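## Task

Take the yellow sponge off the desk and set it on top of the low shelf beneath the REPAIRS sign, leaving that shelf roughly in its original place. Nothing that stands on the floor may end up knocked over, and the robot must not topple or finish tilted, or the task fails.

## Robot and tools

ROBOT. A wheeled cart with a head camera and two arms (left_arm, right_arm), each with a wrist camera and a two-jaw gripper. The cart spans x = -0.35 to 0.07 m and is 0.53 m wide; it drives forward and back and turns in place, never sideways. Each arm's pan axis sits at x = -0.060, y = +0.155 (left) or -0.155 m (right); the shoulder is 0.89 m up. A fixed jaw tip reaches roughly 0.44 m from its pan axis and no lower than 0.54 m above the floor. Loads: about 0.4 kg per hand at full reach, 0.7 kg near the body.

FRAMES. Base frame: origin on the floor between the drive wheels, x ahead, y left, z up, metres. left_hand and right_hand in results are the fixed-jaw tips in this frame (a held object sits toward the swinging jaw); they can be a few cm off. base_odometry is in the frame the base had at scene start, from wheel turns only, so slip and bumps are not seen; heading in rad, positive left, -3.142 to 3.142.

move. One action per call. Optional "base": a single velocity command {"x_m_s", "turn_rad_s", "for_s"}: forward speed in m/s (negative reverses), turn rate in rad/s (positive left), and duration in s; missing velocities are 0. Allowed magnitudes: x_m_s 0.005-0.291, turn_rad_s 0.02-1.175, for_s 0.1-7.5. It is a relative motion from where the base is: distance about speed times for_s, less if for_s is under the ramp (0.5 m/s2, 2 rad/s2). If |x|/0.291 + |turn|/1.175 exceeds 1 both are scaled down. Tiny (under ~5 mm or 0.02 rad) or near-top-speed commands may undershoot; check odometry. Optional "joints": a single object keyed by joint name (head_pan_rad, head_tilt_rad, and for each arm the prefix left_arm_ or right_arm_ with shoulder_pan_rad, shoulder_lift_rad, elbow_flex_rad, wrist_flex_rad, wrist_roll_rad, gripper_rad), each value an absolute angle target in rad. Ranges: head_pan -3.2..3.2 (0 ahead, + left); head_tilt -0.76..1.45 (+ down); shoulder_pan -2.006..2.149; shoulder_lift -1.836..1.772; elbow_flex -1.773..1.58; wrist_flex -1.799..1.772; wrist_roll -2.816..2.978; gripper -0.03..1.944. Optional "speeds": same keys (no gripper), top speed in rad/s for this action, 0.08-4.71. "cameras": list of head_camera, left_wrist_camera, right_wrist_camera or all. "blocking": true (default) returns when everything is still; false returns in about 0.5 s while motion continues. A later move overrides only the joints it names; if it omits the base, a running base velocity is ended. A move with no action just reports state and images.

ARM GEOMETRY. Pan 0 points left_arm left and right_arm right; positive pans clockwise from above; straight ahead is +1.571 (left) and -1.571 (right). With lift, elbow, wrist all 0 the upper arm stands nearly upright and forearm and fingers are level; positive bends downward, and the sum of the three is the finger angle below level. Roll -1.522: jaws close across the arm's vertical plane, fixed jaw on the left looking outward (use this over furniture, as the hand body then sits above); 1.619 mirrors it; 0.049 closes within the plane. Gripper 0 is shut, about 0.075 m open at 1, 0.106 m at 1.944. For thin items target -0.03.

STOWING. Start pose is folded with jaws shut (0.65 m wide). Stowed left_arm: pan -1.75, lift 0.05, elbow 1.35, wrist_flex -1.55, roll -1.52; right_arm identical with pan 1.75. Stow in two calls (wrist joints first, then the rest); unstow in reverse order. Turning in place needs a free circle of 0.44 m radius; reversing or turning beside furniture can snag and tip the cart.

wait: {"seconds": 0-10, "cameras"}. Commands nothing; returns early once running moves settle; wait(0) shows a non-blocking move under "earlier move".
stop: {"cameras"}. Brakes all running motions, which then report "stopped".
zoom_image: {"camera", "region": [x0, y0, x1, y1]} pixels from the top-left of that camera's newest image, at most 504 by 504.
finished_scene: {"scene": current scene number}. Ends the scene for good; call nothing after it in that reply.

RESULTS. joint_positions gives readings; joint_status and base_status give how each motion ended: "done", "moving", "stopped", "off_target" (resting short, maybe a load, obstruction or tripped motor), "time_out" (a joint move is cut off after 14 s; later calls in that reply are skipped), "not_followed" (clearance check refused arm targets that bring links or arms too close; gripper still acts), "limit_stop_at_motor_heat". Base "(sent for a of b s)" shows how long the velocity ran. on_its_own lists uncommanded actions. Motor temperatures: per arm, one value per joint in joint_positions order, then the gripper. MOTOR HOT appears at 55 °C; at 70 °C a motor shuts off (JOINT FAULT / HAND FAULT) and may drop its load. A refused or interrupted move skips your later calls in that reply.

CAUTIONS. Loaded or extended joints sag downward; aim the next target beyond by that sag. A joint held over 0.30 rad from target (some jaws 0.09) for ~2 s trips and weakens; reset by waiting, then targeting 0.2 rad back from the reading, away from the failed target. A blocked joint keeps pushing: set its target to its reading. Never let arms or hands collide or squeeze each other. Keep joint speeds below ~3 rad/s while holding things. Don't drop objects from height, slam into furniture, pull hard on objects in front (tipping), or tilt the robot. The scene runs on while you reason; loose objects may occasionally be nudged.

Each tool is called as name(argument=value, ...) on one line, values as JSON.

## Session

move(cameras=["all"])

Scene clock: 0.00 s.
Motor temperatures (°C): left_arm=[33 34 34 33 35 29] | right_arm=[30 29 26 27 32 27]
base_odometry: x=+0.000 y=+0.000 heading=+0.000
base_status: not commanded
joint_positions: head_pan_rad=+0.000 head_tilt_rad=+0.000 left_arm_shoulder_pan_rad=+0.000 left_arm_shoulder_lift_rad=-1.704 left_arm_elbow_flex_rad=+1.478 left_arm_wrist_flex_rad=+0.984 left_arm_wrist_roll_rad=-0.001 left_arm_gripper_rad=+0.000 right_arm_shoulder_pan_rad=+0.001 right_arm_shoulder_lift_rad=-1.670 right_arm_elbow_flex_rad=+1.496 right_arm_wrist_flex_rad=+1.032 right_arm_wrist_roll_rad=+0.000 right_arm_gripper_rad=+0.000
joint_status: not commanded
left_hand: x=-0.0600 y=+0.3116 z=+0.8261 quat_wxyz=(+0.395, -0.918, +0.023, +0.010) (m; base frame)
right_hand: x=-0.0602 y=-0.3015 z=+0.8125 quat_wxyz=(+0.008, +0.023, +0.937, -0.348) (m; base frame)
pictures: head_camera, left_wrist_camera, right_wrist_camera
Images, in order (width x height): head_camera 644x476, left_wrist_camera 644x476, right_wrist_camera 644x476.

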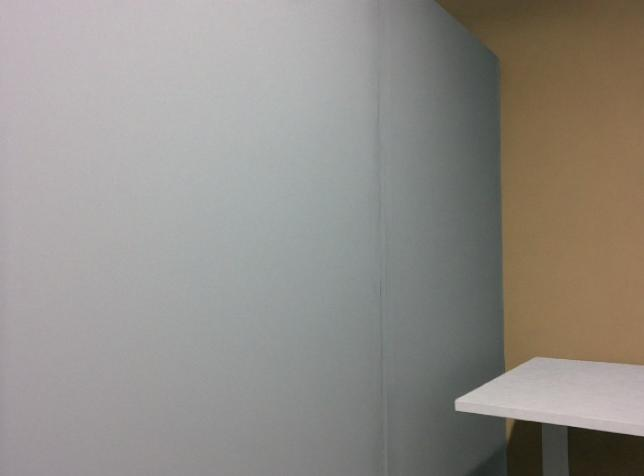

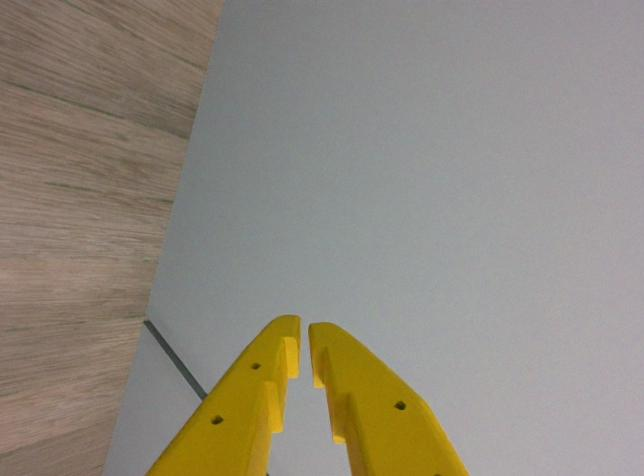

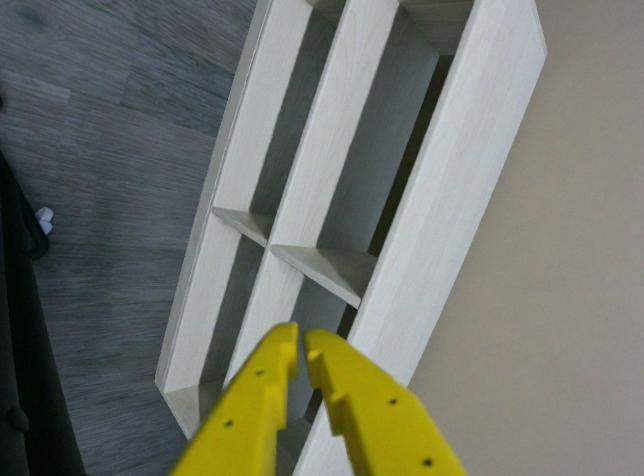

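move(joints={"head_pan_rad":-1.0,"head_tilt_rad":0.3}, speeds={"head_pan_rad":3}, cameras=["head_camera"])

move(joints={"head_pan_rad":-2.0}, speeds={"head_pan_rad":3}, cameras=["head_camera"])

move(joints={"head_pan_rad":-3.0}, speeds={"head_pan_rad":3}, cameras=["head_camera"])

move(joints={"head_pan_rad":2.0}, speeds={"head_pan_rad":4}, cameras=["head_camera"])

move(joints={"head_pan_rad":1.0}, speeds={"head_pan_rad":3}, cameras=["head_camera"])

move(joints={"head_pan_rad":-0.5}, speeds={"head_pan_rad":3}, cameras=["head_camera"])

Scene clock: 11.30 s.
move: done
base_odometry: x=+0.000 y=+0.000 heading=+0.000
base_status: not commanded
joint_positions: head_pan_rad=-0.991 head_tilt_rad=+0.292 left_arm_shoulder_pan_rad=+0.000 left_arm_shoulder_lift_rad=-1.704 left_arm_elbow_flex_rad=+1.478 left_arm_wrist_flex_rad=+0.984 left_arm_wrist_roll_rad=-0.001 left_arm_gripper_rad=+0.000 right_arm_shoulder_pan_rad=+0.001 right_arm_shoulder_lift_rad=-1.670 right_arm_elbow_flex_rad=+1.496 right_arm_wrist_flex_rad=+1.032 right_arm_wrist_roll_rad=+0.000 right_arm_gripper_rad=+0.000
joint_status: all done
left_hand: x=-0.0600 y=+0.3116 z=+0.8261 quat_wxyz=(+0.395, -0.918, +0.023, +0.010)
right_hand: x=-0.0602 y=-0.3015 z=+0.8125 quat_wxyz=(+0.008, +0.023, +0.937, -0.348)
Images, in order (width x height): head_camera 644x476.

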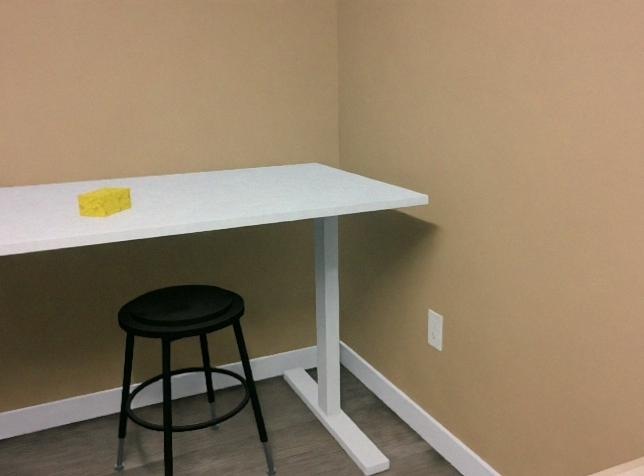

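Scene clock: 12.30 s.
move: done
base_odometry: x=+0.000 y=+0.000 heading=+0.000
base_status: not commanded
joint_positions: head_pan_rad=-1.991 head_tilt_rad=+0.292 left_arm_shoulder_pan_rad=+0.000 left_arm_shoulder_lift_rad=-1.704 left_arm_elbow_flex_rad=+1.478 left_arm_wrist_flex_rad=+0.984 left_arm_wrist_roll_rad=-0.001 left_arm_gripper_rad=+0.000 right_arm_shoulder_pan_rad=+0.001 right_arm_shoulder_lift_rad=-1.670 right_arm_elbow_flex_rad=+1.496 right_arm_wrist_flex_rad=+1.032 right_arm_wrist_roll_rad=+0.000 right_arm_gripper_rad=+0.000
joint_status: all done
left_hand: x=-0.0600 y=+0.3116 z=+0.8261 quat_wxyz=(+0.395, -0.918, +0.023, +0.010)
right_hand: x=-0.0602 y=-0.3015 z=+0.8125 quat_wxyz=(+0.008, +0.023, +0.937, -0.348)
Images, in order (width x height): head_camera 644x476.

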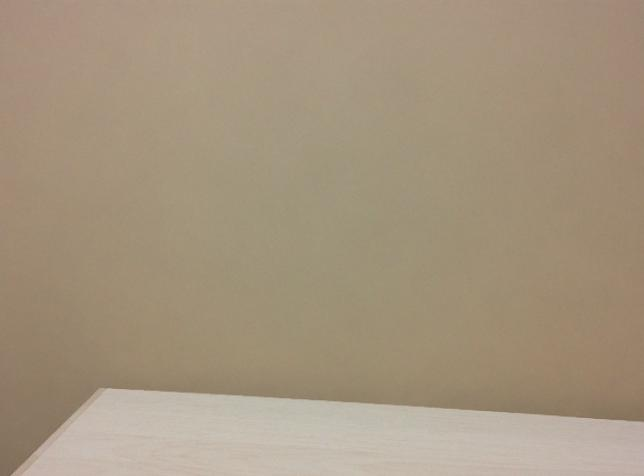

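Scene clock: 13.30 s.
move: done
base_odometry: x=+0.000 y=+0.000 heading=+0.000
base_status: not commanded
joint_positions: head_pan_rad=-2.991 head_tilt_rad=+0.292 left_arm_shoulder_pan_rad=+0.000 left_arm_shoulder_lift_rad=-1.704 left_arm_elbow_flex_rad=+1.478 left_arm_wrist_flex_rad=+0.984 left_arm_wrist_roll_rad=-0.001 left_arm_gripper_rad=+0.000 right_arm_shoulder_pan_rad=+0.001 right_arm_shoulder_lift_rad=-1.670 right_arm_elbow_flex_rad=+1.496 right_arm_wrist_flex_rad=+1.032 right_arm_wrist_roll_rad=+0.000 right_arm_gripper_rad=+0.000
joint_status: all done
left_hand: x=-0.0600 y=+0.3116 z=+0.8261 quat_wxyz=(+0.395, -0.918, +0.023, +0.010)
right_hand: x=-0.0602 y=-0.3015 z=+0.8125 quat_wxyz=(+0.008, +0.023, +0.937, -0.348)
Images, in order (width x height): head_camera 644x476.

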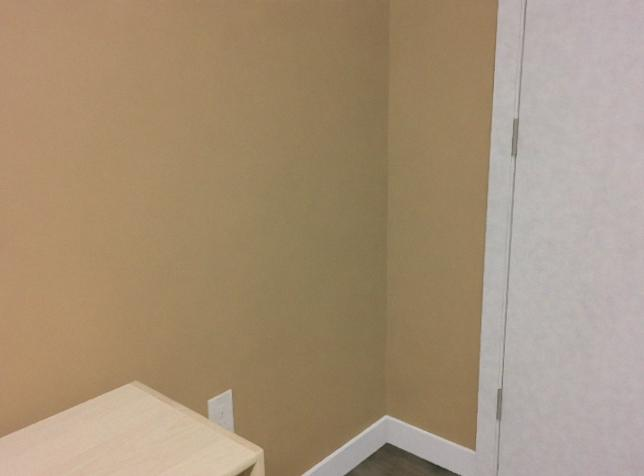

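Scene clock: 15.27 s.
move: done
base_odometry: x=+0.000 y=+0.000 heading=+0.000
base_status: not commanded
joint_positions: head_pan_rad=+1.989 head_tilt_rad=+0.293 left_arm_shoulder_pan_rad=+0.000 left_arm_shoulder_lift_rad=-1.704 left_arm_elbow_flex_rad=+1.478 left_arm_wrist_flex_rad=+0.984 left_arm_wrist_roll_rad=-0.001 left_arm_gripper_rad=+0.000 right_arm_shoulder_pan_rad=+0.001 right_arm_shoulder_lift_rad=-1.670 right_arm_elbow_flex_rad=+1.496 right_arm_wrist_flex_rad=+1.032 right_arm_wrist_roll_rad=+0.000 right_arm_gripper_rad=+0.000
joint_status: all done
left_hand: x=-0.0600 y=+0.3116 z=+0.8261 quat_wxyz=(+0.395, -0.918, +0.023, +0.010)
right_hand: x=-0.0602 y=-0.3015 z=+0.8125 quat_wxyz=(+0.008, +0.023, +0.937, -0.348)
Images, in order (width x height): head_camera 644x476.

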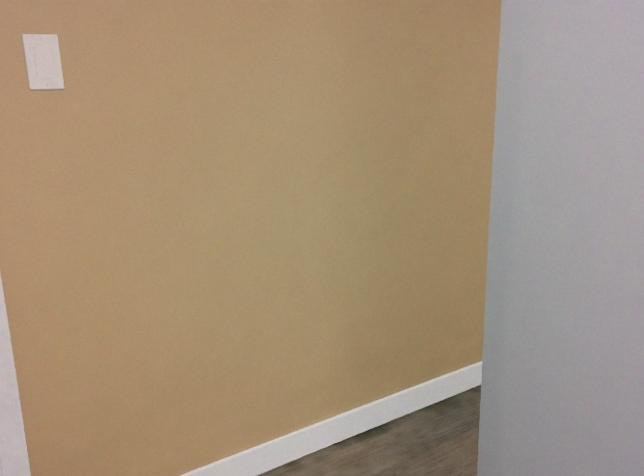

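Scene clock: 16.27 s.
move: done
base_odometry: x=+0.000 y=+0.000 heading=+0.000
base_status: not commanded
joint_positions: head_pan_rad=+1.009 head_tilt_rad=+0.293 left_arm_shoulder_pan_rad=+0.000 left_arm_shoulder_lift_rad=-1.704 left_arm_elbow_flex_rad=+1.478 left_arm_wrist_flex_rad=+0.984 left_arm_wrist_roll_rad=-0.001 left_arm_gripper_rad=+0.000 right_arm_shoulder_pan_rad=+0.001 right_arm_shoulder_lift_rad=-1.670 right_arm_elbow_flex_rad=+1.496 right_arm_wrist_flex_rad=+1.032 right_arm_wrist_roll_rad=+0.000 right_arm_gripper_rad=+0.000
joint_status: all done
left_hand: x=-0.0600 y=+0.3116 z=+0.8261 quat_wxyz=(+0.395, -0.918, +0.023, +0.010)
right_hand: x=-0.0602 y=-0.3015 z=+0.8125 quat_wxyz=(+0.008, +0.023, +0.937, -0.348)
Images, in order (width x height): head_camera 644x476.

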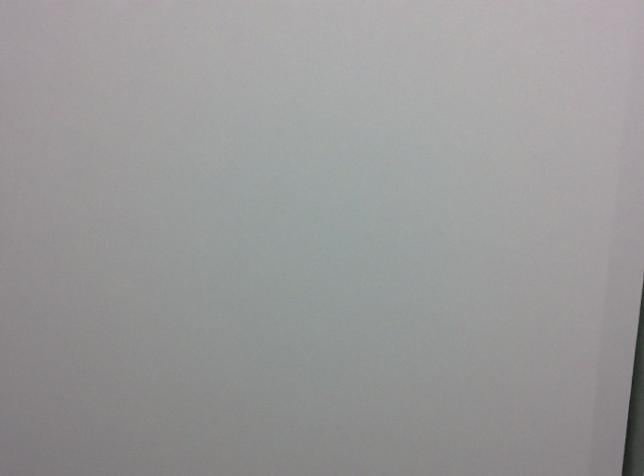

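Scene clock: 17.43 s.
move: done
base_odometry: x=+0.000 y=+0.000 heading=+0.000
base_status: not commanded
joint_positions: head_pan_rad=-0.491 head_tilt_rad=+0.293 left_arm_shoulder_pan_rad=+0.000 left_arm_shoulder_lift_rad=-1.704 left_arm_elbow_flex_rad=+1.478 left_arm_wrist_flex_rad=+0.984 left_arm_wrist_roll_rad=-0.001 left_arm_gripper_rad=+0.000 right_arm_shoulder_pan_rad=+0.001 right_arm_shoulder_lift_rad=-1.670 right_arm_elbow_flex_rad=+1.496 right_arm_wrist_flex_rad=+1.032 right_arm_wrist_roll_rad=+0.000 right_arm_gripper_rad=+0.000
joint_status: all done
left_hand: x=-0.0600 y=+0.3116 z=+0.8261 quat_wxyz=(+0.395, -0.918, +0.023, +0.010)
right_hand: x=-0.0602 y=-0.3015 z=+0.8125 quat_wxyz=(+0.008, +0.023, +0.937, -0.348)
Images, in order (width x height): head_camera 644x476.

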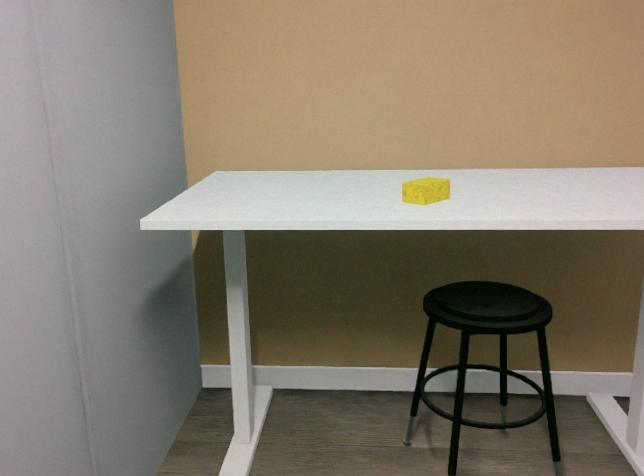

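move(joints={"head_pan_rad":-2.06,"head_tilt_rad":-0.35}, speeds={"head_pan_rad":4}, cameras=["head_camera"])

move(joints={"head_pan_rad":-2.9,"head_tilt_rad":-0.3}, speeds={"head_pan_rad":4}, cameras=["head_camera"])

move(joints={"head_pan_rad":-2.06,"head_tilt_rad":0.9}, speeds={"head_pan_rad":4}, cameras=["head_camera"])

move(joints={"head_pan_rad":-1.1,"head_tilt_rad":0.9}, speeds={"head_pan_rad":4}, cameras=["head_camera"])

move(joints={"head_pan_rad":-2.9,"head_tilt_rad":0.9}, speeds={"head_pan_rad":4}, cameras=["head_camera"])

move(joints={"head_pan_rad":-1.1,"head_tilt_rad":-0.3}, speeds={"head_pan_rad":4}, cameras=["head_camera"])

Scene clock: 32.80 s.
move: done
base_odometry: x=+0.000 y=+0.000 heading=+0.000
base_status: not commanded
joint_positions: head_pan_rad=-2.051 head_tilt_rad=-0.341 left_arm_shoulder_pan_rad=+0.000 left_arm_shoulder_lift_rad=-1.704 left_arm_elbow_flex_rad=+1.478 left_arm_wrist_flex_rad=+0.984 left_arm_wrist_roll_rad=-0.001 left_arm_gripper_rad=+0.000 right_arm_shoulder_pan_rad=+0.001 right_arm_shoulder_lift_rad=-1.670 right_arm_elbow_flex_rad=+1.496 right_arm_wrist_flex_rad=+1.032 right_arm_wrist_roll_rad=+0.000 right_arm_gripper_rad=+0.000
joint_status: all done
left_hand: x=-0.0600 y=+0.3116 z=+0.8261 quat_wxyz=(+0.395, -0.918, +0.023, +0.010)
right_hand: x=-0.0602 y=-0.3015 z=+0.8125 quat_wxyz=(+0.008, +0.023, +0.937, -0.348)
Images, in order (width x height): head_camera 644x476.

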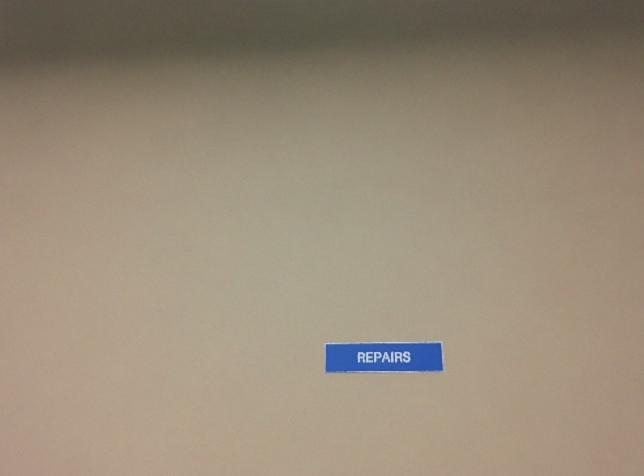

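Scene clock: 33.70 s.
move: done
base_odometry: x=+0.000 y=+0.000 heading=+0.000
base_status: not commanded
joint_positions: head_pan_rad=-2.890 head_tilt_rad=-0.310 left_arm_shoulder_pan_rad=+0.000 left_arm_shoulder_lift_rad=-1.704 left_arm_elbow_flex_rad=+1.478 left_arm_wrist_flex_rad=+0.984 left_arm_wrist_roll_rad=-0.001 left_arm_gripper_rad=+0.000 right_arm_shoulder_pan_rad=+0.001 right_arm_shoulder_lift_rad=-1.670 right_arm_elbow_flex_rad=+1.496 right_arm_wrist_flex_rad=+1.032 right_arm_wrist_roll_rad=+0.000 right_arm_gripper_rad=+0.000
joint_status: all done
left_hand: x=-0.0600 y=+0.3116 z=+0.8261 quat_wxyz=(+0.395, -0.918, +0.023, +0.010)
right_hand: x=-0.0602 y=-0.3015 z=+0.8125 quat_wxyz=(+0.008, +0.023, +0.937, -0.348)
Images, in order (width x height): head_camera 644x476.

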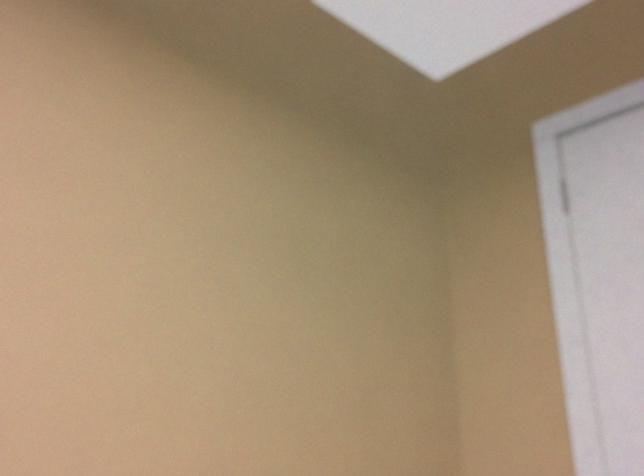

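Scene clock: 35.30 s.
move: done
base_odometry: x=+0.000 y=+0.000 heading=+0.000
base_status: not commanded
joint_positions: head_pan_rad=-2.071 head_tilt_rad=+0.894 left_arm_shoulder_pan_rad=+0.000 left_arm_shoulder_lift_rad=-1.704 left_arm_elbow_flex_rad=+1.478 left_arm_wrist_flex_rad=+0.984 left_arm_wrist_roll_rad=-0.001 left_arm_gripper_rad=+0.000 right_arm_shoulder_pan_rad=+0.001 right_arm_shoulder_lift_rad=-1.670 right_arm_elbow_flex_rad=+1.496 right_arm_wrist_flex_rad=+1.032 right_arm_wrist_roll_rad=+0.000 right_arm_gripper_rad=+0.000
joint_status: all done
left_hand: x=-0.0600 y=+0.3116 z=+0.8261 quat_wxyz=(+0.395, -0.918, +0.023, +0.010)
right_hand: x=-0.0602 y=-0.3015 z=+0.8125 quat_wxyz=(+0.008, +0.023, +0.937, -0.348)
Images, in order (width x height): head_camera 644x476.

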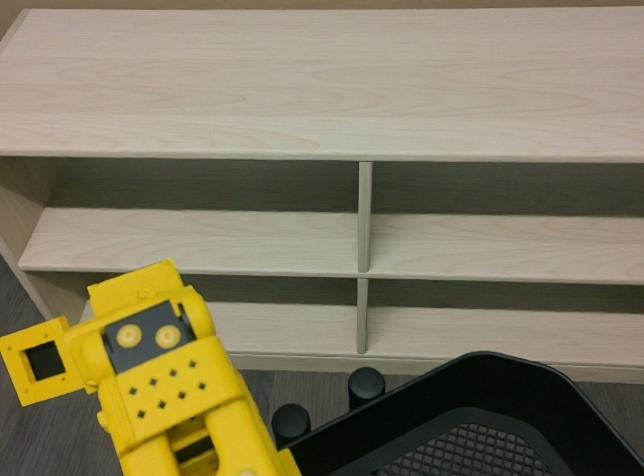

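Scene clock: 36.23 s.
move: done
base_odometry: x=+0.000 y=+0.000 heading=+0.000
base_status: not commanded
joint_positions: head_pan_rad=-1.111 head_tilt_rad=+0.894 left_arm_shoulder_pan_rad=+0.000 left_arm_shoulder_lift_rad=-1.704 left_arm_elbow_flex_rad=+1.478 left_arm_wrist_flex_rad=+0.984 left_arm_wrist_roll_rad=-0.001 left_arm_gripper_rad=+0.000 right_arm_shoulder_pan_rad=+0.001 right_arm_shoulder_lift_rad=-1.670 right_arm_elbow_flex_rad=+1.496 right_arm_wrist_flex_rad=+1.032 right_arm_wrist_roll_rad=+0.000 right_arm_gripper_rad=+0.000
joint_status: all done
left_hand: x=-0.0600 y=+0.3116 z=+0.8261 quat_wxyz=(+0.395, -0.918, +0.023, +0.010)
right_hand: x=-0.0602 y=-0.3015 z=+0.8125 quat_wxyz=(+0.008, +0.023, +0.937, -0.348)
Images, in order (width x height): head_camera 644x476.

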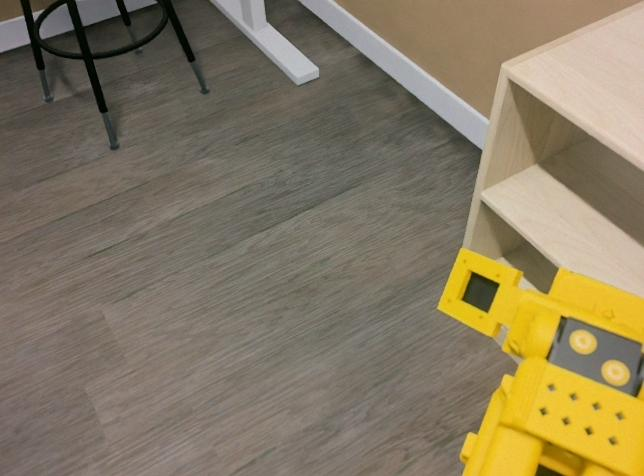

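Scene clock: 37.40 s.
move: done
base_odometry: x=+0.000 y=+0.000 heading=+0.000
base_status: not commanded
joint_positions: head_pan_rad=-2.890 head_tilt_rad=+0.894 left_arm_shoulder_pan_rad=+0.000 left_arm_shoulder_lift_rad=-1.704 left_arm_elbow_flex_rad=+1.478 left_arm_wrist_flex_rad=+0.984 left_arm_wrist_roll_rad=-0.001 left_arm_gripper_rad=+0.000 right_arm_shoulder_pan_rad=+0.001 right_arm_shoulder_lift_rad=-1.670 right_arm_elbow_flex_rad=+1.496 right_arm_wrist_flex_rad=+1.032 right_arm_wrist_roll_rad=+0.000 right_arm_gripper_rad=+0.000
joint_status: all done
left_hand: x=-0.0600 y=+0.3116 z=+0.8261 quat_wxyz=(+0.395, -0.918, +0.023, +0.010)
right_hand: x=-0.0602 y=-0.3015 z=+0.8125 quat_wxyz=(+0.008, +0.023, +0.937, -0.348)
Images, in order (width x height): head_camera 644x476.

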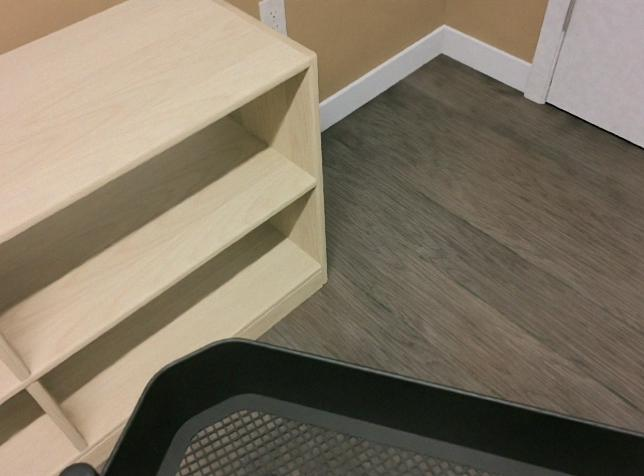

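Scene clock: 39.00 s.
move: done
base_odometry: x=+0.000 y=+0.000 heading=+0.000
base_status: not commanded
joint_positions: head_pan_rad=-1.111 head_tilt_rad=-0.290 left_arm_shoulder_pan_rad=+0.000 left_arm_shoulder_lift_rad=-1.704 left_arm_elbow_flex_rad=+1.478 left_arm_wrist_flex_rad=+0.984 left_arm_wrist_roll_rad=-0.001 left_arm_gripper_rad=+0.000 right_arm_shoulder_pan_rad=+0.001 right_arm_shoulder_lift_rad=-1.670 right_arm_elbow_flex_rad=+1.496 right_arm_wrist_flex_rad=+1.032 right_arm_wrist_roll_rad=+0.000 right_arm_gripper_rad=+0.000
joint_status: all done
left_hand: x=-0.0600 y=+0.3116 z=+0.8261 quat_wxyz=(+0.395, -0.918, +0.023, +0.010)
right_hand: x=-0.0602 y=-0.3015 z=+0.8125 quat_wxyz=(+0.008, +0.023, +0.937, -0.348)
Images, in order (width x height): head_camera 644x476.

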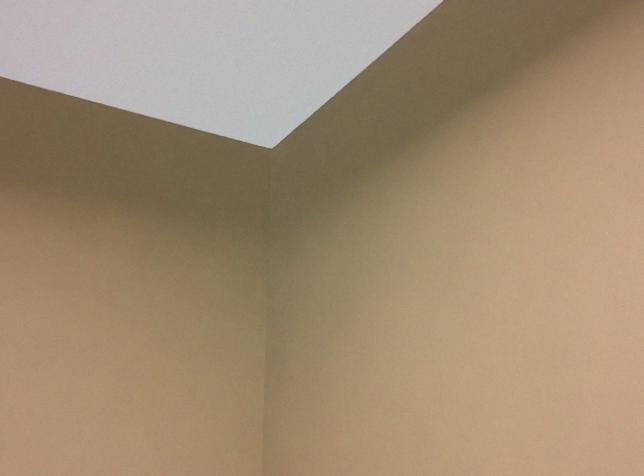

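move(base={"turn_rad_s":-0.5,"for_s":1.2}, joints={"head_pan_rad":0,"head_tilt_rad":0.5})

move(base={"x_m_s":0.25,"for_s":2.8}, cameras=["head_camera"])

Scene clock: 75.30 s.
move: done
base_odometry: x=+0.000 y=+0.000 heading=-0.600
base_status: done (sent for 1.2 of 1.2 s)
joint_positions: head_pan_rad=-0.011 head_tilt_rad=+0.493 left_arm_shoulder_pan_rad=+0.003 left_arm_shoulder_lift_rad=-1.704 left_arm_elbow_flex_rad=+1.478 left_arm_wrist_flex_rad=+0.984 left_arm_wrist_roll_rad=-0.001 left_arm_gripper_rad=+0.000 right_arm_shoulder_pan_rad=+0.003 right_arm_shoulder_lift_rad=-1.670 right_arm_elbow_flex_rad=+1.496 right_arm_wrist_flex_rad=+1.032 right_arm_wrist_roll_rad=+0.000 right_arm_gripper_rad=+0.000
joint_status: all done
left_hand: x=-0.0595 y=+0.3116 z=+0.8261 quat_wxyz=(+0.395, -0.918, +0.024, +0.009)
right_hand: x=-0.0604 y=-0.3015 z=+0.8125 quat_wxyz=(+0.008, +0.024, +0.937, -0.348)
pictures: none

Scene clock: 79.27 s.
move: done
base_odometry: x=+0.577 y=-0.396 heading=-0.601
base_status: done (sent for 2.8 of 2.8 s)
joint_positions: head_pan_rad=-0.011 head_tilt_rad=+0.493 left_arm_shoulder_pan_rad=-0.004 left_arm_shoulder_lift_rad=-1.704 left_arm_elbow_flex_rad=+1.478 left_arm_wrist_flex_rad=+0.984 left_arm_wrist_roll_rad=-0.001 left_arm_gripper_rad=+0.000 right_arm_shoulder_pan_rad=+0.000 right_arm_shoulder_lift_rad=-1.670 right_arm_elbow_flex_rad=+1.496 right_arm_wrist_flex_rad=+1.032 right_arm_wrist_roll_rad=+0.000 right_arm_gripper_rad=+0.000
joint_status: not commanded
left_hand: x=-0.0607 y=+0.3116 z=+0.8261 quat_wxyz=(+0.395, -0.918, +0.021, +0.011)
right_hand: x=-0.0600 y=-0.3015 z=+0.8125 quat_wxyz=(+0.009, +0.023, +0.937, -0.348)
Images, in order (width x height): head_camera 644x476.

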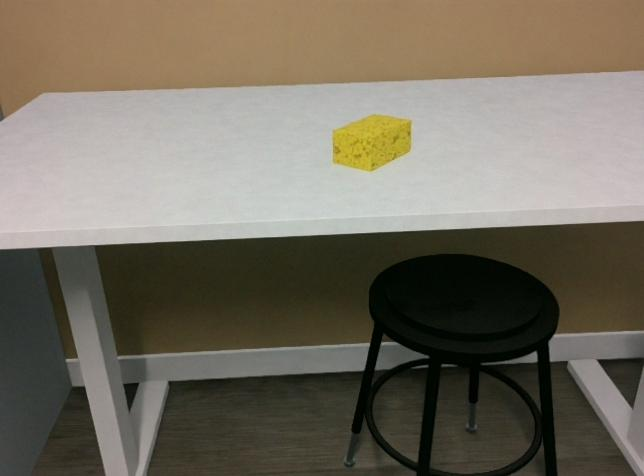

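move(base={"turn_rad_s":0.2,"for_s":0.55})

move(base={"x_m_s":0.2,"for_s":2.25}, joints={"head_tilt_rad":0.8}, cameras=["head_camera"])

Scene clock: 105.80 s.
move: done
base_odometry: x=+0.577 y=-0.397 heading=-0.487
base_status: done (sent for 0.57 of 0.57 s)
joint_positions: head_pan_rad=-0.011 head_tilt_rad=+0.493 left_arm_shoulder_pan_rad=-0.003 left_arm_shoulder_lift_rad=-1.704 left_arm_elbow_flex_rad=+1.478 left_arm_wrist_flex_rad=+0.984 left_arm_wrist_roll_rad=-0.001 left_arm_gripper_rad=+0.000 right_arm_shoulder_pan_rad=+0.000 right_arm_shoulder_lift_rad=-1.670 right_arm_elbow_flex_rad=+1.496 right_arm_wrist_flex_rad=+1.032 right_arm_wrist_roll_rad=+0.000 right_arm_gripper_rad=+0.000
joint_status: not commanded
left_hand: x=-0.0604 y=+0.3116 z=+0.8261 quat_wxyz=(+0.395, -0.918, +0.021, +0.010)
right_hand: x=-0.0600 y=-0.3015 z=+0.8125 quat_wxyz=(+0.009, +0.023, +0.937, -0.348)
pictures: none

Scene clock: 109.07 s.
move: done
base_odometry: x=+0.978 y=-0.607 heading=-0.485
base_status: done (sent for 2.27 of 2.27 s)
joint_positions: head_pan_rad=-0.011 head_tilt_rad=+0.794 left_arm_shoulder_pan_rad=-0.001 left_arm_shoulder_lift_rad=-1.704 left_arm_elbow_flex_rad=+1.478 left_arm_wrist_flex_rad=+0.984 left_arm_wrist_roll_rad=-0.001 left_arm_gripper_rad=+0.000 right_arm_shoulder_pan_rad=+0.001 right_arm_shoulder_lift_rad=-1.670 right_arm_elbow_flex_rad=+1.496 right_arm_wrist_flex_rad=+1.032 right_arm_wrist_roll_rad=+0.000 right_arm_gripper_rad=+0.000
joint_status: all done
left_hand: x=-0.0602 y=+0.3116 z=+0.8261 quat_wxyz=(+0.395, -0.918, +0.022, +0.010)
right_hand: x=-0.0602 y=-0.3015 z=+0.8125 quat_wxyz=(+0.008, +0.023, +0.937, -0.348)
Images, in order (width x height): head_camera 644x476.

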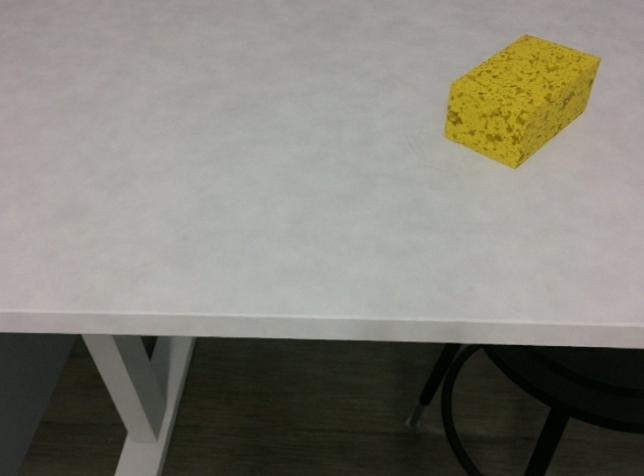

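move(base={"turn_rad_s":-0.4,"for_s":0.75})

move(base={"x_m_s":-0.2,"for_s":1.75})

move(base={"turn_rad_s":0.4,"for_s":0.75})

move(base={"x_m_s":0.2,"for_s":1.75}, cameras=["head_camera"])

move(joints={"head_tilt_rad":1.4}, cameras=["head_camera"])

Scene clock: 138.53 s.
move: done
base_odometry: x=+0.978 y=-0.607 heading=-0.794
base_status: done (sent for 0.77 of 0.77 s)
joint_positions: head_pan_rad=-0.011 head_tilt_rad=+0.794 left_arm_shoulder_pan_rad=+0.000 left_arm_shoulder_lift_rad=-1.704 left_arm_elbow_flex_rad=+1.478 left_arm_wrist_flex_rad=+0.984 left_arm_wrist_roll_rad=-0.001 left_arm_gripper_rad=+0.000 right_arm_shoulder_pan_rad=+0.001 right_arm_shoulder_lift_rad=-1.670 right_arm_elbow_flex_rad=+1.496 right_arm_wrist_flex_rad=+1.032 right_arm_wrist_roll_rad=+0.000 right_arm_gripper_rad=+0.000
joint_status: not commanded
left_hand: x=-0.0600 y=+0.3116 z=+0.8261 quat_wxyz=(+0.395, -0.918, +0.023, +0.010)
right_hand: x=-0.0602 y=-0.3015 z=+0.8125 quat_wxyz=(+0.008, +0.023, +0.937, -0.348)
pictures: none

Scene clock: 141.53 s.
move: done
base_odometry: x=+0.731 y=-0.355 heading=-0.796
base_status: done (sent for 1.77 of 1.77 s)
joint_positions: head_pan_rad=-0.011 head_tilt_rad=+0.795 left_arm_shoulder_pan_rad=+0.002 left_arm_shoulder_lift_rad=-1.704 left_arm_elbow_flex_rad=+1.478 left_arm_wrist_flex_rad=+0.984 left_arm_wrist_roll_rad=-0.001 left_arm_gripper_rad=+0.000 right_arm_shoulder_pan_rad=-0.002 right_arm_shoulder_lift_rad=-1.670 right_arm_elbow_flex_rad=+1.496 right_arm_wrist_flex_rad=+1.032 right_arm_wrist_roll_rad=+0.000 right_arm_gripper_rad=+0.000
joint_status: not commanded
left_hand: x=-0.0597 y=+0.3116 z=+0.8261 quat_wxyz=(+0.395, -0.918, +0.023, +0.009)
right_hand: x=-0.0597 y=-0.3015 z=+0.8125 quat_wxyz=(+0.009, +0.022, +0.937, -0.348)
pictures: none

Scene clock: 142.93 s.
move: done
base_odometry: x=+0.731 y=-0.354 heading=-0.486
base_status: done (sent for 0.77 of 0.77 s)
joint_positions: head_pan_rad=-0.011 head_tilt_rad=+0.795 left_arm_shoulder_pan_rad=-0.001 left_arm_shoulder_lift_rad=-1.704 left_arm_elbow_flex_rad=+1.478 left_arm_wrist_flex_rad=+0.984 left_arm_wrist_roll_rad=-0.001 left_arm_gripper_rad=+0.000 right_arm_shoulder_pan_rad=+0.000 right_arm_shoulder_lift_rad=-1.670 right_arm_elbow_flex_rad=+1.496 right_arm_wrist_flex_rad=+1.032 right_arm_wrist_roll_rad=+0.000 right_arm_gripper_rad=+0.000
joint_status: not commanded
left_hand: x=-0.0602 y=+0.3116 z=+0.8261 quat_wxyz=(+0.395, -0.918, +0.022, +0.010)
right_hand: x=-0.0600 y=-0.3015 z=+0.8125 quat_wxyz=(+0.009, +0.023, +0.937, -0.348)
pictures: none

Scene clock: 145.70 s.
move: done
base_odometry: x=+1.044 y=-0.519 heading=-0.485
base_status: done (sent for 1.77 of 1.77 s)
joint_positions: head_pan_rad=-0.011 head_tilt_rad=+0.795 left_arm_shoulder_pan_rad=-0.001 left_arm_shoulder_lift_rad=-1.704 left_arm_elbow_flex_rad=+1.478 left_arm_wrist_flex_rad=+0.984 left_arm_wrist_roll_rad=-0.001 left_arm_gripper_rad=+0.000 right_arm_shoulder_pan_rad=+0.001 right_arm_shoulder_lift_rad=-1.670 right_arm_elbow_flex_rad=+1.496 right_arm_wrist_flex_rad=+1.032 right_arm_wrist_roll_rad=+0.000 right_arm_gripper_rad=+0.000
joint_status: not commanded
left_hand: x=-0.0602 y=+0.3116 z=+0.8261 quat_wxyz=(+0.395, -0.918, +0.022, +0.010)
right_hand: x=-0.0602 y=-0.3015 z=+0.8125 quat_wxyz=(+0.008, +0.023, +0.937, -0.348)
Images, in order (width x height): head_camera 644x476.

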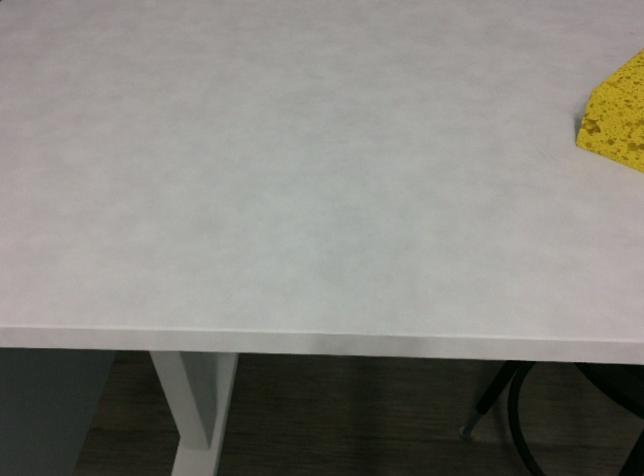

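Scene clock: 146.90 s.
move: done
base_odometry: x=+1.044 y=-0.519 heading=-0.485
base_status: not commanded
joint_positions: head_pan_rad=-0.011 head_tilt_rad=+1.395 left_arm_shoulder_pan_rad=-0.001 left_arm_shoulder_lift_rad=-1.704 left_arm_elbow_flex_rad=+1.478 left_arm_wrist_flex_rad=+0.984 left_arm_wrist_roll_rad=-0.001 left_arm_gripper_rad=+0.000 right_arm_shoulder_pan_rad=+0.001 right_arm_shoulder_lift_rad=-1.670 right_arm_elbow_flex_rad=+1.496 right_arm_wrist_flex_rad=+1.032 right_arm_wrist_roll_rad=+0.000 right_arm_gripper_rad=+0.000
joint_status: all done
left_hand: x=-0.0602 y=+0.3116 z=+0.8261 quat_wxyz=(+0.395, -0.918, +0.022, +0.010)
right_hand: x=-0.0602 y=-0.3015 z=+0.8125 quat_wxyz=(+0.008, +0.023, +0.937, -0.348)
Images, in order (width x height): head_camera 644x476.

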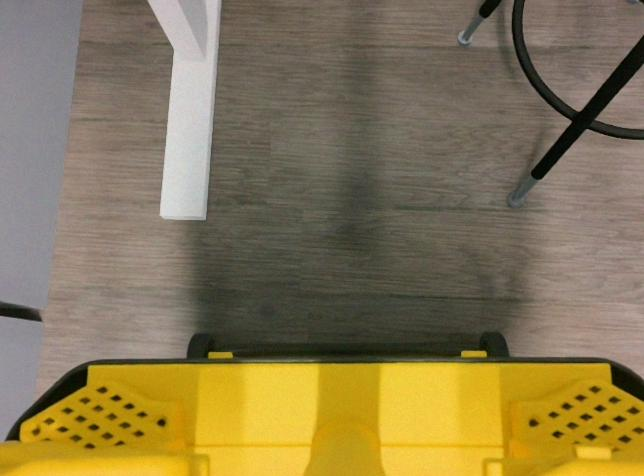

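move(joints={"right_arm_shoulder_lift_rad":0.3,"right_arm_elbow_flex_rad":-0.3,"right_arm_wrist_flex_rad":0.5,"right_arm_wrist_roll_rad":-1.522,"right_arm_gripper_rad":1.944,"head_tilt_rad":0.8,"head_pan_rad":-0.4})

move(base={"x_m_s":0.15,"for_s":1.75}, joints={"right_arm_shoulder_pan_rad":-1.2}, cameras=["head_camera","right_wrist_camera"])

Scene clock: 173.80 s.
move: done
base_odometry: x=+1.044 y=-0.519 heading=-0.485
base_status: not commanded
joint_positions: head_pan_rad=-0.391 head_tilt_rad=+0.814 left_arm_shoulder_pan_rad=-0.001 left_arm_shoulder_lift_rad=-1.704 left_arm_elbow_flex_rad=+1.478 left_arm_wrist_flex_rad=+0.984 left_arm_wrist_roll_rad=-0.001 left_arm_gripper_rad=+0.000 right_arm_shoulder_pan_rad=+0.001 right_arm_shoulder_lift_rad=+0.314 right_arm_elbow_flex_rad=-0.254 right_arm_wrist_flex_rad=+0.512 right_arm_wrist_roll_rad=-1.514 right_arm_gripper_rad=+1.933
joint_status: all done
left_hand: x=-0.0602 y=+0.3116 z=+0.8261 quat_wxyz=(+0.395, -0.918, +0.022, +0.010)
right_hand: x=-0.0527 y=-0.5166 z=+0.9025 quat_wxyz=(+0.337, +0.619, +0.623, -0.340)
pictures: none

Scene clock: 176.33 s.
move: done
base_odometry: x=+1.277 y=-0.642 heading=-0.487
base_status: done (sent for 1.77 of 1.77 s)
joint_positions: head_pan_rad=-0.392 head_tilt_rad=+0.814 left_arm_shoulder_pan_rad=+0.003 left_arm_shoulder_lift_rad=-1.704 left_arm_elbow_flex_rad=+1.479 left_arm_wrist_flex_rad=+0.984 left_arm_wrist_roll_rad=-0.001 left_arm_gripper_rad=+0.000 right_arm_shoulder_pan_rad=-1.206 right_arm_shoulder_lift_rad=+0.318 right_arm_elbow_flex_rad=-0.257 right_arm_wrist_flex_rad=+0.512 right_arm_wrist_roll_rad=-1.525 right_arm_gripper_rad=+1.933
joint_status: all done
left_hand: x=-0.0595 y=+0.3115 z=+0.8257 quat_wxyz=(+0.395, -0.918, +0.024, +0.009)
right_hand: x=+0.2809 y=-0.2768 z=+0.9018 quat_wxyz=(+0.470, +0.160, +0.863, -0.086)
Images, in order (width x height): head_camera 644x476, right_wrist_camera 644x476.

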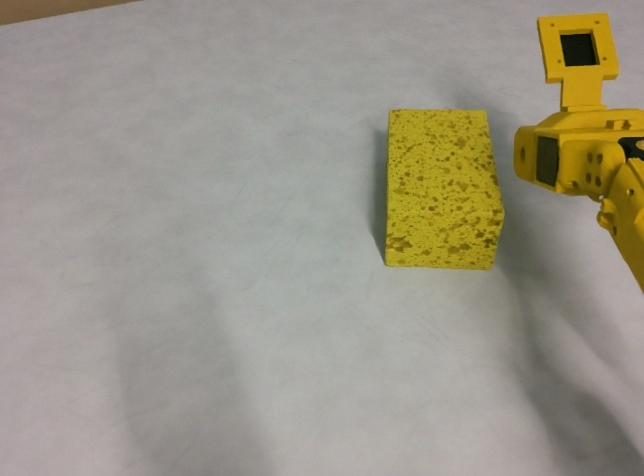

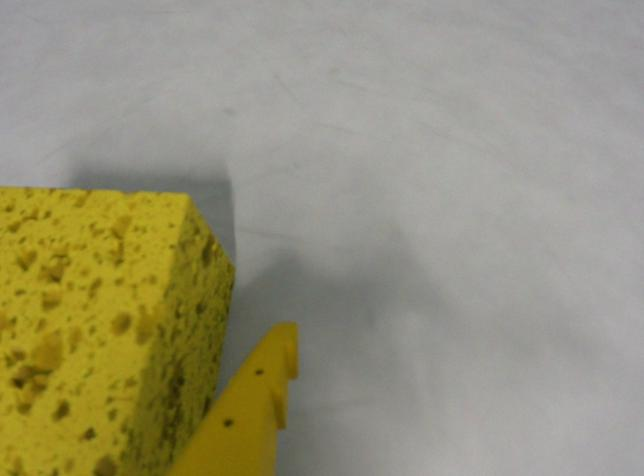

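move(joints={"right_arm_shoulder_pan_rad":-1.63,"right_arm_gripper_rad":0.1,"head_pan_rad":-0.2})

move(joints={"right_arm_shoulder_lift_rad":1.2,"right_arm_elbow_flex_rad":-0.85,"right_arm_wrist_flex_rad":0.06}, speeds={"right_arm_shoulder_lift_rad":1,"right_arm_elbow_flex_rad":0.8,"right_arm_wrist_flex_rad":0.5}, cameras=["head_camera","right_wrist_camera"])

Scene clock: 200.77 s.
move: done
base_odometry: x=+1.277 y=-0.643 heading=-0.488
base_status: not commanded
joint_positions: head_pan_rad=-0.210 head_tilt_rad=+0.814 left_arm_shoulder_pan_rad=+0.005 left_arm_shoulder_lift_rad=-1.704 left_arm_elbow_flex_rad=+1.479 left_arm_wrist_flex_rad=+0.984 left_arm_wrist_roll_rad=-0.001 left_arm_gripper_rad=+0.000 right_arm_shoulder_pan_rad=-1.622 right_arm_shoulder_lift_rad=+0.318 right_arm_elbow_flex_rad=-0.257 right_arm_wrist_flex_rad=+0.512 right_arm_wrist_roll_rad=-1.525 right_arm_gripper_rad=+0.107
joint_status: all done
left_hand: x=-0.0592 y=+0.3115 z=+0.8257 quat_wxyz=(+0.395, -0.918, +0.025, +0.009)
right_hand: x=+0.3011 y=-0.1288 z=+0.9018 quat_wxyz=(+0.478, -0.021, +0.878, +0.013)
pictures: none

Scene clock: 202.30 s.
move: off_target
base_odometry: x=+1.277 y=-0.643 heading=-0.488
base_status: not commanded
joint_positions: head_pan_rad=-0.210 head_tilt_rad=+0.814 left_arm_shoulder_pan_rad=-0.001 left_arm_shoulder_lift_rad=-1.704 left_arm_elbow_flex_rad=+1.479 left_arm_wrist_flex_rad=+0.984 left_arm_wrist_roll_rad=-0.001 left_arm_gripper_rad=+0.000 right_arm_shoulder_pan_rad=-1.622 right_arm_shoulder_lift_rad=+1.081 right_arm_elbow_flex_rad=-0.874 right_arm_wrist_flex_rad=+0.055 right_arm_wrist_roll_rad=-1.514 right_arm_gripper_rad=+0.106
joint_status: right_arm_shoulder_lift_rad off_target (ended at +1.081, target +1.200); the others done
left_hand: x=-0.0602 y=+0.3115 z=+0.8257 quat_wxyz=(+0.395, -0.919, +0.022, +0.010)
right_hand: x=+0.3700 y=-0.1253 z=+0.8578 quat_wxyz=(+0.609, -0.024, +0.793, +0.013)
Images, in order (width x height): head_camera 644x476, right_wrist_camera 644x476.

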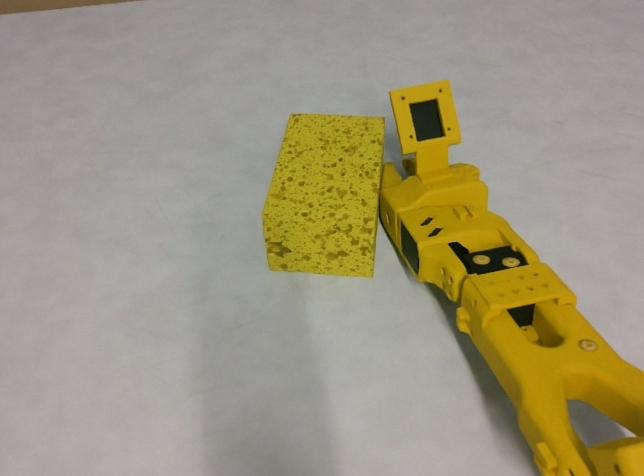

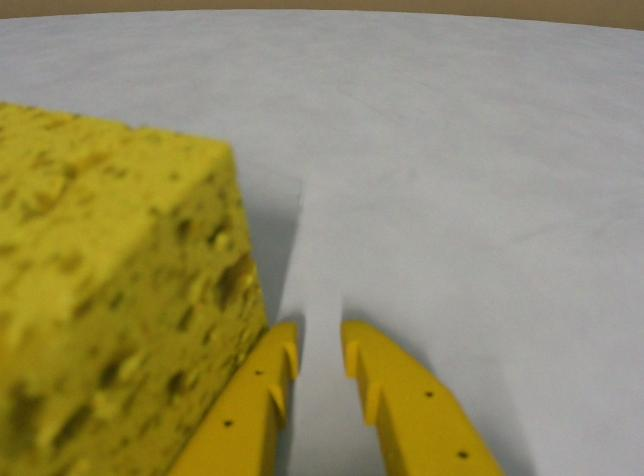

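move(joints={"right_arm_shoulder_lift_rad":0.3,"right_arm_elbow_flex_rad":-0.6,"right_arm_wrist_flex_rad":0.3}, speeds={"right_arm_wrist_flex_rad":0.4})

move(joints={"right_arm_shoulder_pan_rad":-1.99,"head_pan_rad":-0.1,"right_arm_gripper_rad":0.0})

move(joints={"right_arm_shoulder_lift_rad":0.75,"right_arm_elbow_flex_rad":-0.45,"right_arm_wrist_flex_rad":0.0}, speeds={"right_arm_shoulder_lift_rad":0.8,"right_arm_elbow_flex_rad":0.6,"right_arm_wrist_flex_rad":0.6}, cameras=["head_camera","right_wrist_camera"])

Scene clock: 239.23 s.
move: done
base_odometry: x=+1.277 y=-0.643 heading=-0.488
base_status: not commanded
joint_positions: head_pan_rad=-0.210 head_tilt_rad=+0.814 left_arm_shoulder_pan_rad=+0.000 left_arm_shoulder_lift_rad=-1.704 left_arm_elbow_flex_rad=+1.479 left_arm_wrist_flex_rad=+0.984 left_arm_wrist_roll_rad=-0.001 left_arm_gripper_rad=+0.000 right_arm_shoulder_pan_rad=-1.623 right_arm_shoulder_lift_rad=+0.364 right_arm_elbow_flex_rad=-0.593 right_arm_wrist_flex_rad=+0.298 right_arm_wrist_roll_rad=-1.525 right_arm_gripper_rad=+0.106
joint_status: all done
left_hand: x=-0.0600 y=+0.3115 z=+0.8257 quat_wxyz=(+0.395, -0.919, +0.023, +0.010)
right_hand: x=+0.3261 y=-0.1269 z=+1.0136 quat_wxyz=(+0.682, -0.018, +0.731, +0.019)
pictures: none

Scene clock: 240.23 s.
move: off_target
base_odometry: x=+1.277 y=-0.643 heading=-0.488
base_status: not commanded
joint_positions: head_pan_rad=-0.111 head_tilt_rad=+0.814 left_arm_shoulder_pan_rad=+0.002 left_arm_shoulder_lift_rad=-1.704 left_arm_elbow_flex_rad=+1.479 left_arm_wrist_flex_rad=+0.984 left_arm_wrist_roll_rad=-0.001 left_arm_gripper_rad=+0.000 right_arm_shoulder_pan_rad=-1.967 right_arm_shoulder_lift_rad=+0.364 right_arm_elbow_flex_rad=-0.593 right_arm_wrist_flex_rad=+0.298 right_arm_wrist_roll_rad=-1.525 right_arm_gripper_rad=+0.008
joint_status: right_arm_shoulder_pan_rad off_target (ended at -1.967, target -1.990); the others done
left_hand: x=-0.0597 y=+0.3115 z=+0.8257 quat_wxyz=(+0.395, -0.919, +0.023, +0.009)
right_hand: x=+0.2941 y=+0.0015 z=+1.0136 quat_wxyz=(+0.669, -0.143, +0.717, +0.135)
pictures: none

Scene clock: 241.30 s.
move: done
base_odometry: x=+1.277 y=-0.643 heading=-0.488
base_status: not commanded
joint_positions: head_pan_rad=-0.110 head_tilt_rad=+0.814 left_arm_shoulder_pan_rad=+0.002 left_arm_shoulder_lift_rad=-1.704 left_arm_elbow_flex_rad=+1.479 left_arm_wrist_flex_rad=+0.984 left_arm_wrist_roll_rad=-0.001 left_arm_gripper_rad=+0.000 right_arm_shoulder_pan_rad=-1.978 right_arm_shoulder_lift_rad=+0.676 right_arm_elbow_flex_rad=-0.460 right_arm_wrist_flex_rad=-0.003 right_arm_wrist_roll_rad=-1.514 right_arm_gripper_rad=+0.008
joint_status: all done
left_hand: x=-0.0597 y=+0.3115 z=+0.8257 quat_wxyz=(+0.395, -0.919, +0.023, +0.009)
right_hand: x=+0.3156 y=+0.0153 z=+0.9063 quat_wxyz=(+0.616, -0.160, +0.762, +0.124)
Images, in order (width x height): head_camera 644x476, right_wrist_camera 644x476.

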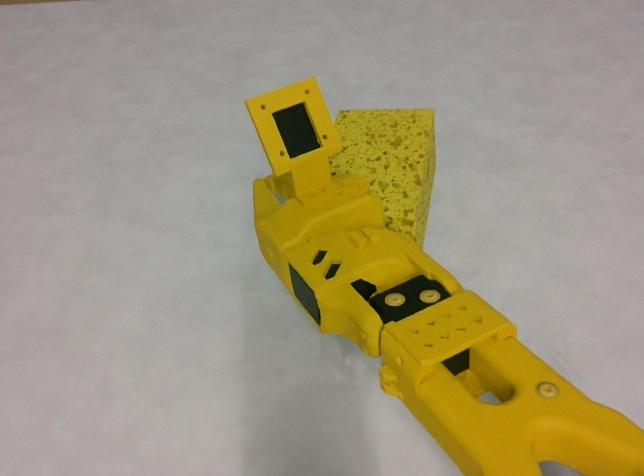

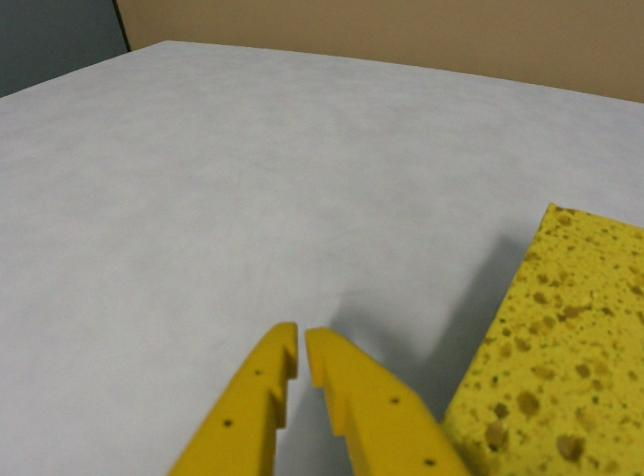

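move(joints={"right_arm_shoulder_lift_rad":0.92})

move(joints={"right_arm_shoulder_pan_rad":-1.76}, speeds={"right_arm_shoulder_pan_rad":0.4}, cameras=["head_camera","right_wrist_camera"])

Scene clock: 248.23 s.
move: off_target
base_odometry: x=+1.277 y=-0.643 heading=-0.488
base_status: not commanded
joint_positions: head_pan_rad=-0.110 head_tilt_rad=+0.814 left_arm_shoulder_pan_rad=+0.002 left_arm_shoulder_lift_rad=-1.704 left_arm_elbow_flex_rad=+1.479 left_arm_wrist_flex_rad=+0.984 left_arm_wrist_roll_rad=-0.001 left_arm_gripper_rad=+0.000 right_arm_shoulder_pan_rad=-1.987 right_arm_shoulder_lift_rad=+0.720 right_arm_elbow_flex_rad=-0.497 right_arm_wrist_flex_rad=-0.020 right_arm_wrist_roll_rad=-1.514 right_arm_gripper_rad=+0.008
joint_status: right_arm_shoulder_lift_rad off_target (ended at +0.720, target +0.920)
left_hand: x=-0.0597 y=+0.3115 z=+0.8257 quat_wxyz=(+0.395, -0.919, +0.023, +0.009)
right_hand: x=+0.3170 y=+0.0201 z=+0.9025 quat_wxyz=(+0.618, -0.163, +0.758, +0.128)
pictures: none

Scene clock: 249.33 s.
move: off_target
base_odometry: x=+1.277 y=-0.643 heading=-0.487
base_status: not commanded
joint_positions: head_pan_rad=-0.110 head_tilt_rad=+0.814 left_arm_shoulder_pan_rad=+0.000 left_arm_shoulder_lift_rad=-1.704 left_arm_elbow_flex_rad=+1.479 left_arm_wrist_flex_rad=+0.984 left_arm_wrist_roll_rad=-0.001 left_arm_gripper_rad=+0.000 right_arm_shoulder_pan_rad=-1.861 right_arm_shoulder_lift_rad=+0.727 right_arm_elbow_flex_rad=-0.503 right_arm_wrist_flex_rad=-0.025 right_arm_wrist_roll_rad=-1.514 right_arm_gripper_rad=+0.002
joint_status: right_arm_shoulder_pan_rad off_target (ended at -1.862, target -1.760)
left_hand: x=-0.0600 y=+0.3115 z=+0.8257 quat_wxyz=(+0.395, -0.919, +0.023, +0.010)
right_hand: x=+0.3365 y=-0.0285 z=+0.9027 quat_wxyz=(+0.627, -0.115, +0.765, +0.089)
Images, in order (width x height): head_camera 644x476, right_wrist_camera 644x476.

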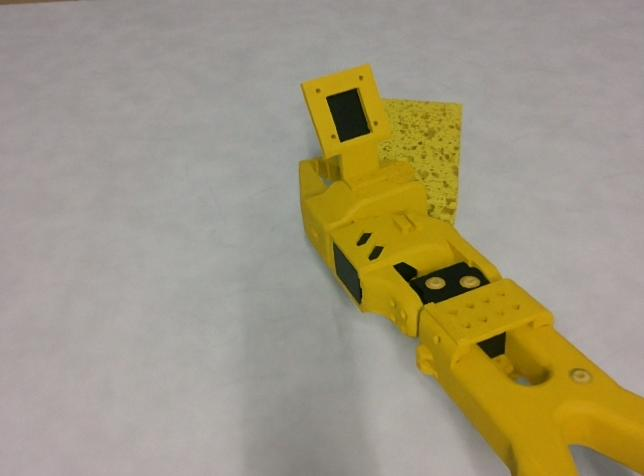

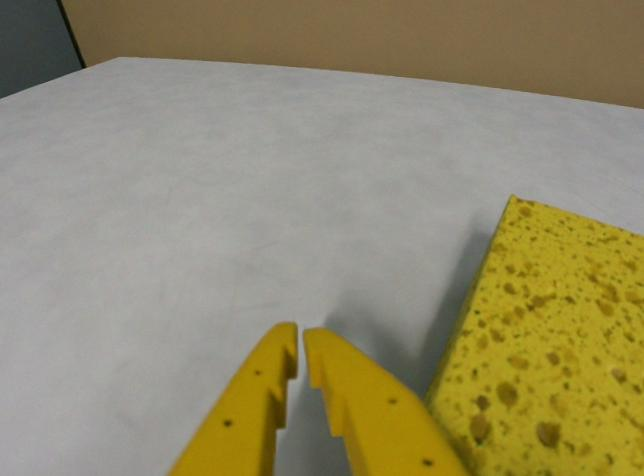

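move(joints={"right_arm_shoulder_lift_rad":0.2,"right_arm_shoulder_pan_rad":-1.86})

move(joints={"right_arm_shoulder_pan_rad":0.2,"head_pan_rad":-0.2}, cameras=["head_camera"])

Scene clock: 260.57 s.
move: done
base_odometry: x=+1.277 y=-0.643 heading=-0.488
base_status: not commanded
joint_positions: head_pan_rad=-0.110 head_tilt_rad=+0.814 left_arm_shoulder_pan_rad=+0.002 left_arm_shoulder_lift_rad=-1.704 left_arm_elbow_flex_rad=+1.479 left_arm_wrist_flex_rad=+0.984 left_arm_wrist_roll_rad=-0.001 left_arm_gripper_rad=+0.000 right_arm_shoulder_pan_rad=-1.870 right_arm_shoulder_lift_rad=+0.262 right_arm_elbow_flex_rad=-0.443 right_arm_wrist_flex_rad=+0.000 right_arm_wrist_roll_rad=-1.514 right_arm_gripper_rad=+0.002
joint_status: all done
left_hand: x=-0.0597 y=+0.3115 z=+0.8257 quat_wxyz=(+0.395, -0.919, +0.023, +0.009)
right_hand: x=+0.2972 y=-0.0366 z=+1.0536 quat_wxyz=(+0.760, -0.098, +0.633, +0.112)
pictures: none

Scene clock: 262.77 s.
move: done
base_odometry: x=+1.278 y=-0.643 heading=-0.487
base_status: not commanded
joint_positions: head_pan_rad=-0.190 head_tilt_rad=+0.814 left_arm_shoulder_pan_rad=-0.004 left_arm_shoulder_lift_rad=-1.704 left_arm_elbow_flex_rad=+1.479 left_arm_wrist_flex_rad=+0.984 left_arm_wrist_roll_rad=-0.001 left_arm_gripper_rad=+0.000 right_arm_shoulder_pan_rad=+0.190 right_arm_shoulder_lift_rad=+0.262 right_arm_elbow_flex_rad=-0.443 right_arm_wrist_flex_rad=+0.000 right_arm_wrist_roll_rad=-1.514 right_arm_gripper_rad=+0.002
joint_status: all done
left_hand: x=-0.0607 y=+0.3115 z=+0.8257 quat_wxyz=(+0.395, -0.919, +0.021, +0.011)
right_hand: x=-0.1234 y=-0.5260 z=+1.0536 quat_wxyz=(+0.487, +0.492, +0.410, -0.594)
Images, in order (width x height): head_camera 644x476.

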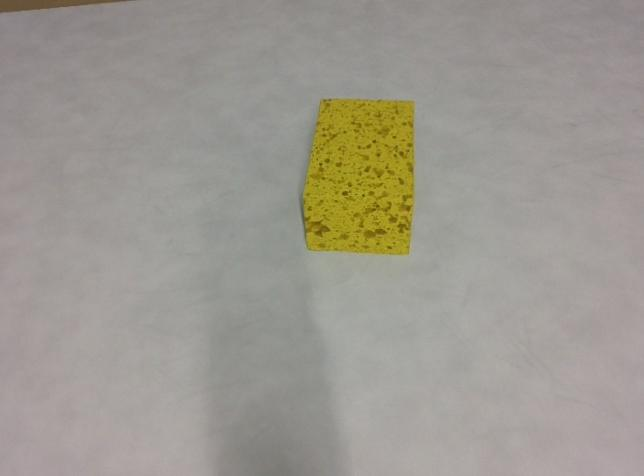

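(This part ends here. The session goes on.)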